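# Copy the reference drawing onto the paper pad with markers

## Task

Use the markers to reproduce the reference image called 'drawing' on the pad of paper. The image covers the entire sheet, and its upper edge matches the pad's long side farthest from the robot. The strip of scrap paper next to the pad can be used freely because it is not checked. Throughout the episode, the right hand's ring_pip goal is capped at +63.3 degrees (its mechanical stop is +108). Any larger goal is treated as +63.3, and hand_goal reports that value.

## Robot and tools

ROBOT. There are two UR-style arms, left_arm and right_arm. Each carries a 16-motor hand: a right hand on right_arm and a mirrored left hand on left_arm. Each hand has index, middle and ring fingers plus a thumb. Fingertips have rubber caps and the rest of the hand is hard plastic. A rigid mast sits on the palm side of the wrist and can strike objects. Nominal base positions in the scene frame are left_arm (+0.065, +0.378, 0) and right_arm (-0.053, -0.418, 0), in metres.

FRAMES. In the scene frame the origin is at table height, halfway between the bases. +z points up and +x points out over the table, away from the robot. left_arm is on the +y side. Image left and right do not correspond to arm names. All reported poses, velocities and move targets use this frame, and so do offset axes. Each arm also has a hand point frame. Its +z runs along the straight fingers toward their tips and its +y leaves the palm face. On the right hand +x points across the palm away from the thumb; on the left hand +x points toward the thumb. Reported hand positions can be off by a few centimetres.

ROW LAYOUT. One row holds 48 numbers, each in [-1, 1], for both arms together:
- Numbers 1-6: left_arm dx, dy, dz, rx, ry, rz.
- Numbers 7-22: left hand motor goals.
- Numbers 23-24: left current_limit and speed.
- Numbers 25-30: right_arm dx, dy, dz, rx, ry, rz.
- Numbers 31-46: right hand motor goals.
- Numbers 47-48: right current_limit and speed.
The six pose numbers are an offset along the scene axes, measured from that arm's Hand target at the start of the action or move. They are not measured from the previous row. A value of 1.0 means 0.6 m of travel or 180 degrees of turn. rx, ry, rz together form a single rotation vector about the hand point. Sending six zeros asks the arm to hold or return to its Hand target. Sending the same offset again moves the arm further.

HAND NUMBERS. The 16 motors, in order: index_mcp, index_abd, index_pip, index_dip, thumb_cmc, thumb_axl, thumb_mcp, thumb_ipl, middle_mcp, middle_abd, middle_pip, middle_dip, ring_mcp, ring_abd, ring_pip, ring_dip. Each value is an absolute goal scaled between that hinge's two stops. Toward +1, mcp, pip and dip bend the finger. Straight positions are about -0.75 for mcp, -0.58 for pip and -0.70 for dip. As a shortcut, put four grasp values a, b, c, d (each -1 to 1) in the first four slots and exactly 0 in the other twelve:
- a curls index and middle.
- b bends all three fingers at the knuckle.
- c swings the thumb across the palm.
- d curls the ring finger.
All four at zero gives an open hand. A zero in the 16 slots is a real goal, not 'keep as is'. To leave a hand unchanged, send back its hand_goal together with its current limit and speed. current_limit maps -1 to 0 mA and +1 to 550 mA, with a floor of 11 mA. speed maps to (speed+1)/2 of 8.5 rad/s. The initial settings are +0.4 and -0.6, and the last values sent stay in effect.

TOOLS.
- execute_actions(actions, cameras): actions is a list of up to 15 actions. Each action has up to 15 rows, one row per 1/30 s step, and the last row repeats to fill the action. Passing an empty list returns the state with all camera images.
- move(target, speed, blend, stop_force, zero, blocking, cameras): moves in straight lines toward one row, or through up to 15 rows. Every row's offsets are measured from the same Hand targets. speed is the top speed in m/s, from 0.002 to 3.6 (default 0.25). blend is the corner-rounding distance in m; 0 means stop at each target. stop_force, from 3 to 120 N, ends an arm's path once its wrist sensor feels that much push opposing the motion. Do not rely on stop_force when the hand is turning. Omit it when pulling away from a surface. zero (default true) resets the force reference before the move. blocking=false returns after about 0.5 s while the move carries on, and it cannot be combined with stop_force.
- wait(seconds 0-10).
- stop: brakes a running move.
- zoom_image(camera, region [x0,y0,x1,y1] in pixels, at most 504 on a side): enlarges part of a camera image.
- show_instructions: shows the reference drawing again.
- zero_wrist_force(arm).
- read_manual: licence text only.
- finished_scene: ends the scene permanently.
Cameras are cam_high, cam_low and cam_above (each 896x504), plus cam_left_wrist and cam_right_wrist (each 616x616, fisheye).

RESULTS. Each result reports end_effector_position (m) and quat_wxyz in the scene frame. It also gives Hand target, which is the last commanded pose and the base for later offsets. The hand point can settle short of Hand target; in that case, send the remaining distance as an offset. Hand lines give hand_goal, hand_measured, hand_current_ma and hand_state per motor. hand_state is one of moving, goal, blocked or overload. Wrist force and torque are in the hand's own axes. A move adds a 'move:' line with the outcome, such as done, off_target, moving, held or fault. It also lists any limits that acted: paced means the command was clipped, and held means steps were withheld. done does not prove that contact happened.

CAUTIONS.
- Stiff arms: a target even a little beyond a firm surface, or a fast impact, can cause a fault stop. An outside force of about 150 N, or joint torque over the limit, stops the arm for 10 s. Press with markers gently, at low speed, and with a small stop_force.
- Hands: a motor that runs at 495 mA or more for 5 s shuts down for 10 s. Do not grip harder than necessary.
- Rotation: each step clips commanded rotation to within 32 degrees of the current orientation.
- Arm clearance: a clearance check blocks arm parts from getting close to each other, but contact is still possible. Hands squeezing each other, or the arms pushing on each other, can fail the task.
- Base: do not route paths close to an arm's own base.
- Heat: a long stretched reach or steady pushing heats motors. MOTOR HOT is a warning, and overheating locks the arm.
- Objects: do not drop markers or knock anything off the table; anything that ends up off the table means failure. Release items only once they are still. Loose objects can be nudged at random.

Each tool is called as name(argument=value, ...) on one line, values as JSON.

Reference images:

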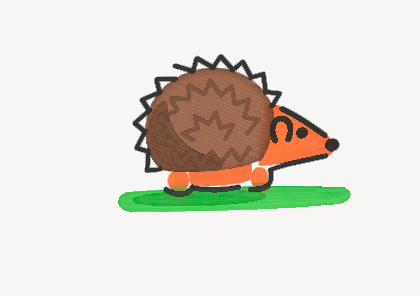

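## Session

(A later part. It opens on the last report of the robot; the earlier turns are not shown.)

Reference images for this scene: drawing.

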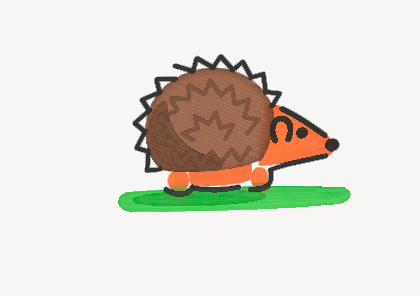

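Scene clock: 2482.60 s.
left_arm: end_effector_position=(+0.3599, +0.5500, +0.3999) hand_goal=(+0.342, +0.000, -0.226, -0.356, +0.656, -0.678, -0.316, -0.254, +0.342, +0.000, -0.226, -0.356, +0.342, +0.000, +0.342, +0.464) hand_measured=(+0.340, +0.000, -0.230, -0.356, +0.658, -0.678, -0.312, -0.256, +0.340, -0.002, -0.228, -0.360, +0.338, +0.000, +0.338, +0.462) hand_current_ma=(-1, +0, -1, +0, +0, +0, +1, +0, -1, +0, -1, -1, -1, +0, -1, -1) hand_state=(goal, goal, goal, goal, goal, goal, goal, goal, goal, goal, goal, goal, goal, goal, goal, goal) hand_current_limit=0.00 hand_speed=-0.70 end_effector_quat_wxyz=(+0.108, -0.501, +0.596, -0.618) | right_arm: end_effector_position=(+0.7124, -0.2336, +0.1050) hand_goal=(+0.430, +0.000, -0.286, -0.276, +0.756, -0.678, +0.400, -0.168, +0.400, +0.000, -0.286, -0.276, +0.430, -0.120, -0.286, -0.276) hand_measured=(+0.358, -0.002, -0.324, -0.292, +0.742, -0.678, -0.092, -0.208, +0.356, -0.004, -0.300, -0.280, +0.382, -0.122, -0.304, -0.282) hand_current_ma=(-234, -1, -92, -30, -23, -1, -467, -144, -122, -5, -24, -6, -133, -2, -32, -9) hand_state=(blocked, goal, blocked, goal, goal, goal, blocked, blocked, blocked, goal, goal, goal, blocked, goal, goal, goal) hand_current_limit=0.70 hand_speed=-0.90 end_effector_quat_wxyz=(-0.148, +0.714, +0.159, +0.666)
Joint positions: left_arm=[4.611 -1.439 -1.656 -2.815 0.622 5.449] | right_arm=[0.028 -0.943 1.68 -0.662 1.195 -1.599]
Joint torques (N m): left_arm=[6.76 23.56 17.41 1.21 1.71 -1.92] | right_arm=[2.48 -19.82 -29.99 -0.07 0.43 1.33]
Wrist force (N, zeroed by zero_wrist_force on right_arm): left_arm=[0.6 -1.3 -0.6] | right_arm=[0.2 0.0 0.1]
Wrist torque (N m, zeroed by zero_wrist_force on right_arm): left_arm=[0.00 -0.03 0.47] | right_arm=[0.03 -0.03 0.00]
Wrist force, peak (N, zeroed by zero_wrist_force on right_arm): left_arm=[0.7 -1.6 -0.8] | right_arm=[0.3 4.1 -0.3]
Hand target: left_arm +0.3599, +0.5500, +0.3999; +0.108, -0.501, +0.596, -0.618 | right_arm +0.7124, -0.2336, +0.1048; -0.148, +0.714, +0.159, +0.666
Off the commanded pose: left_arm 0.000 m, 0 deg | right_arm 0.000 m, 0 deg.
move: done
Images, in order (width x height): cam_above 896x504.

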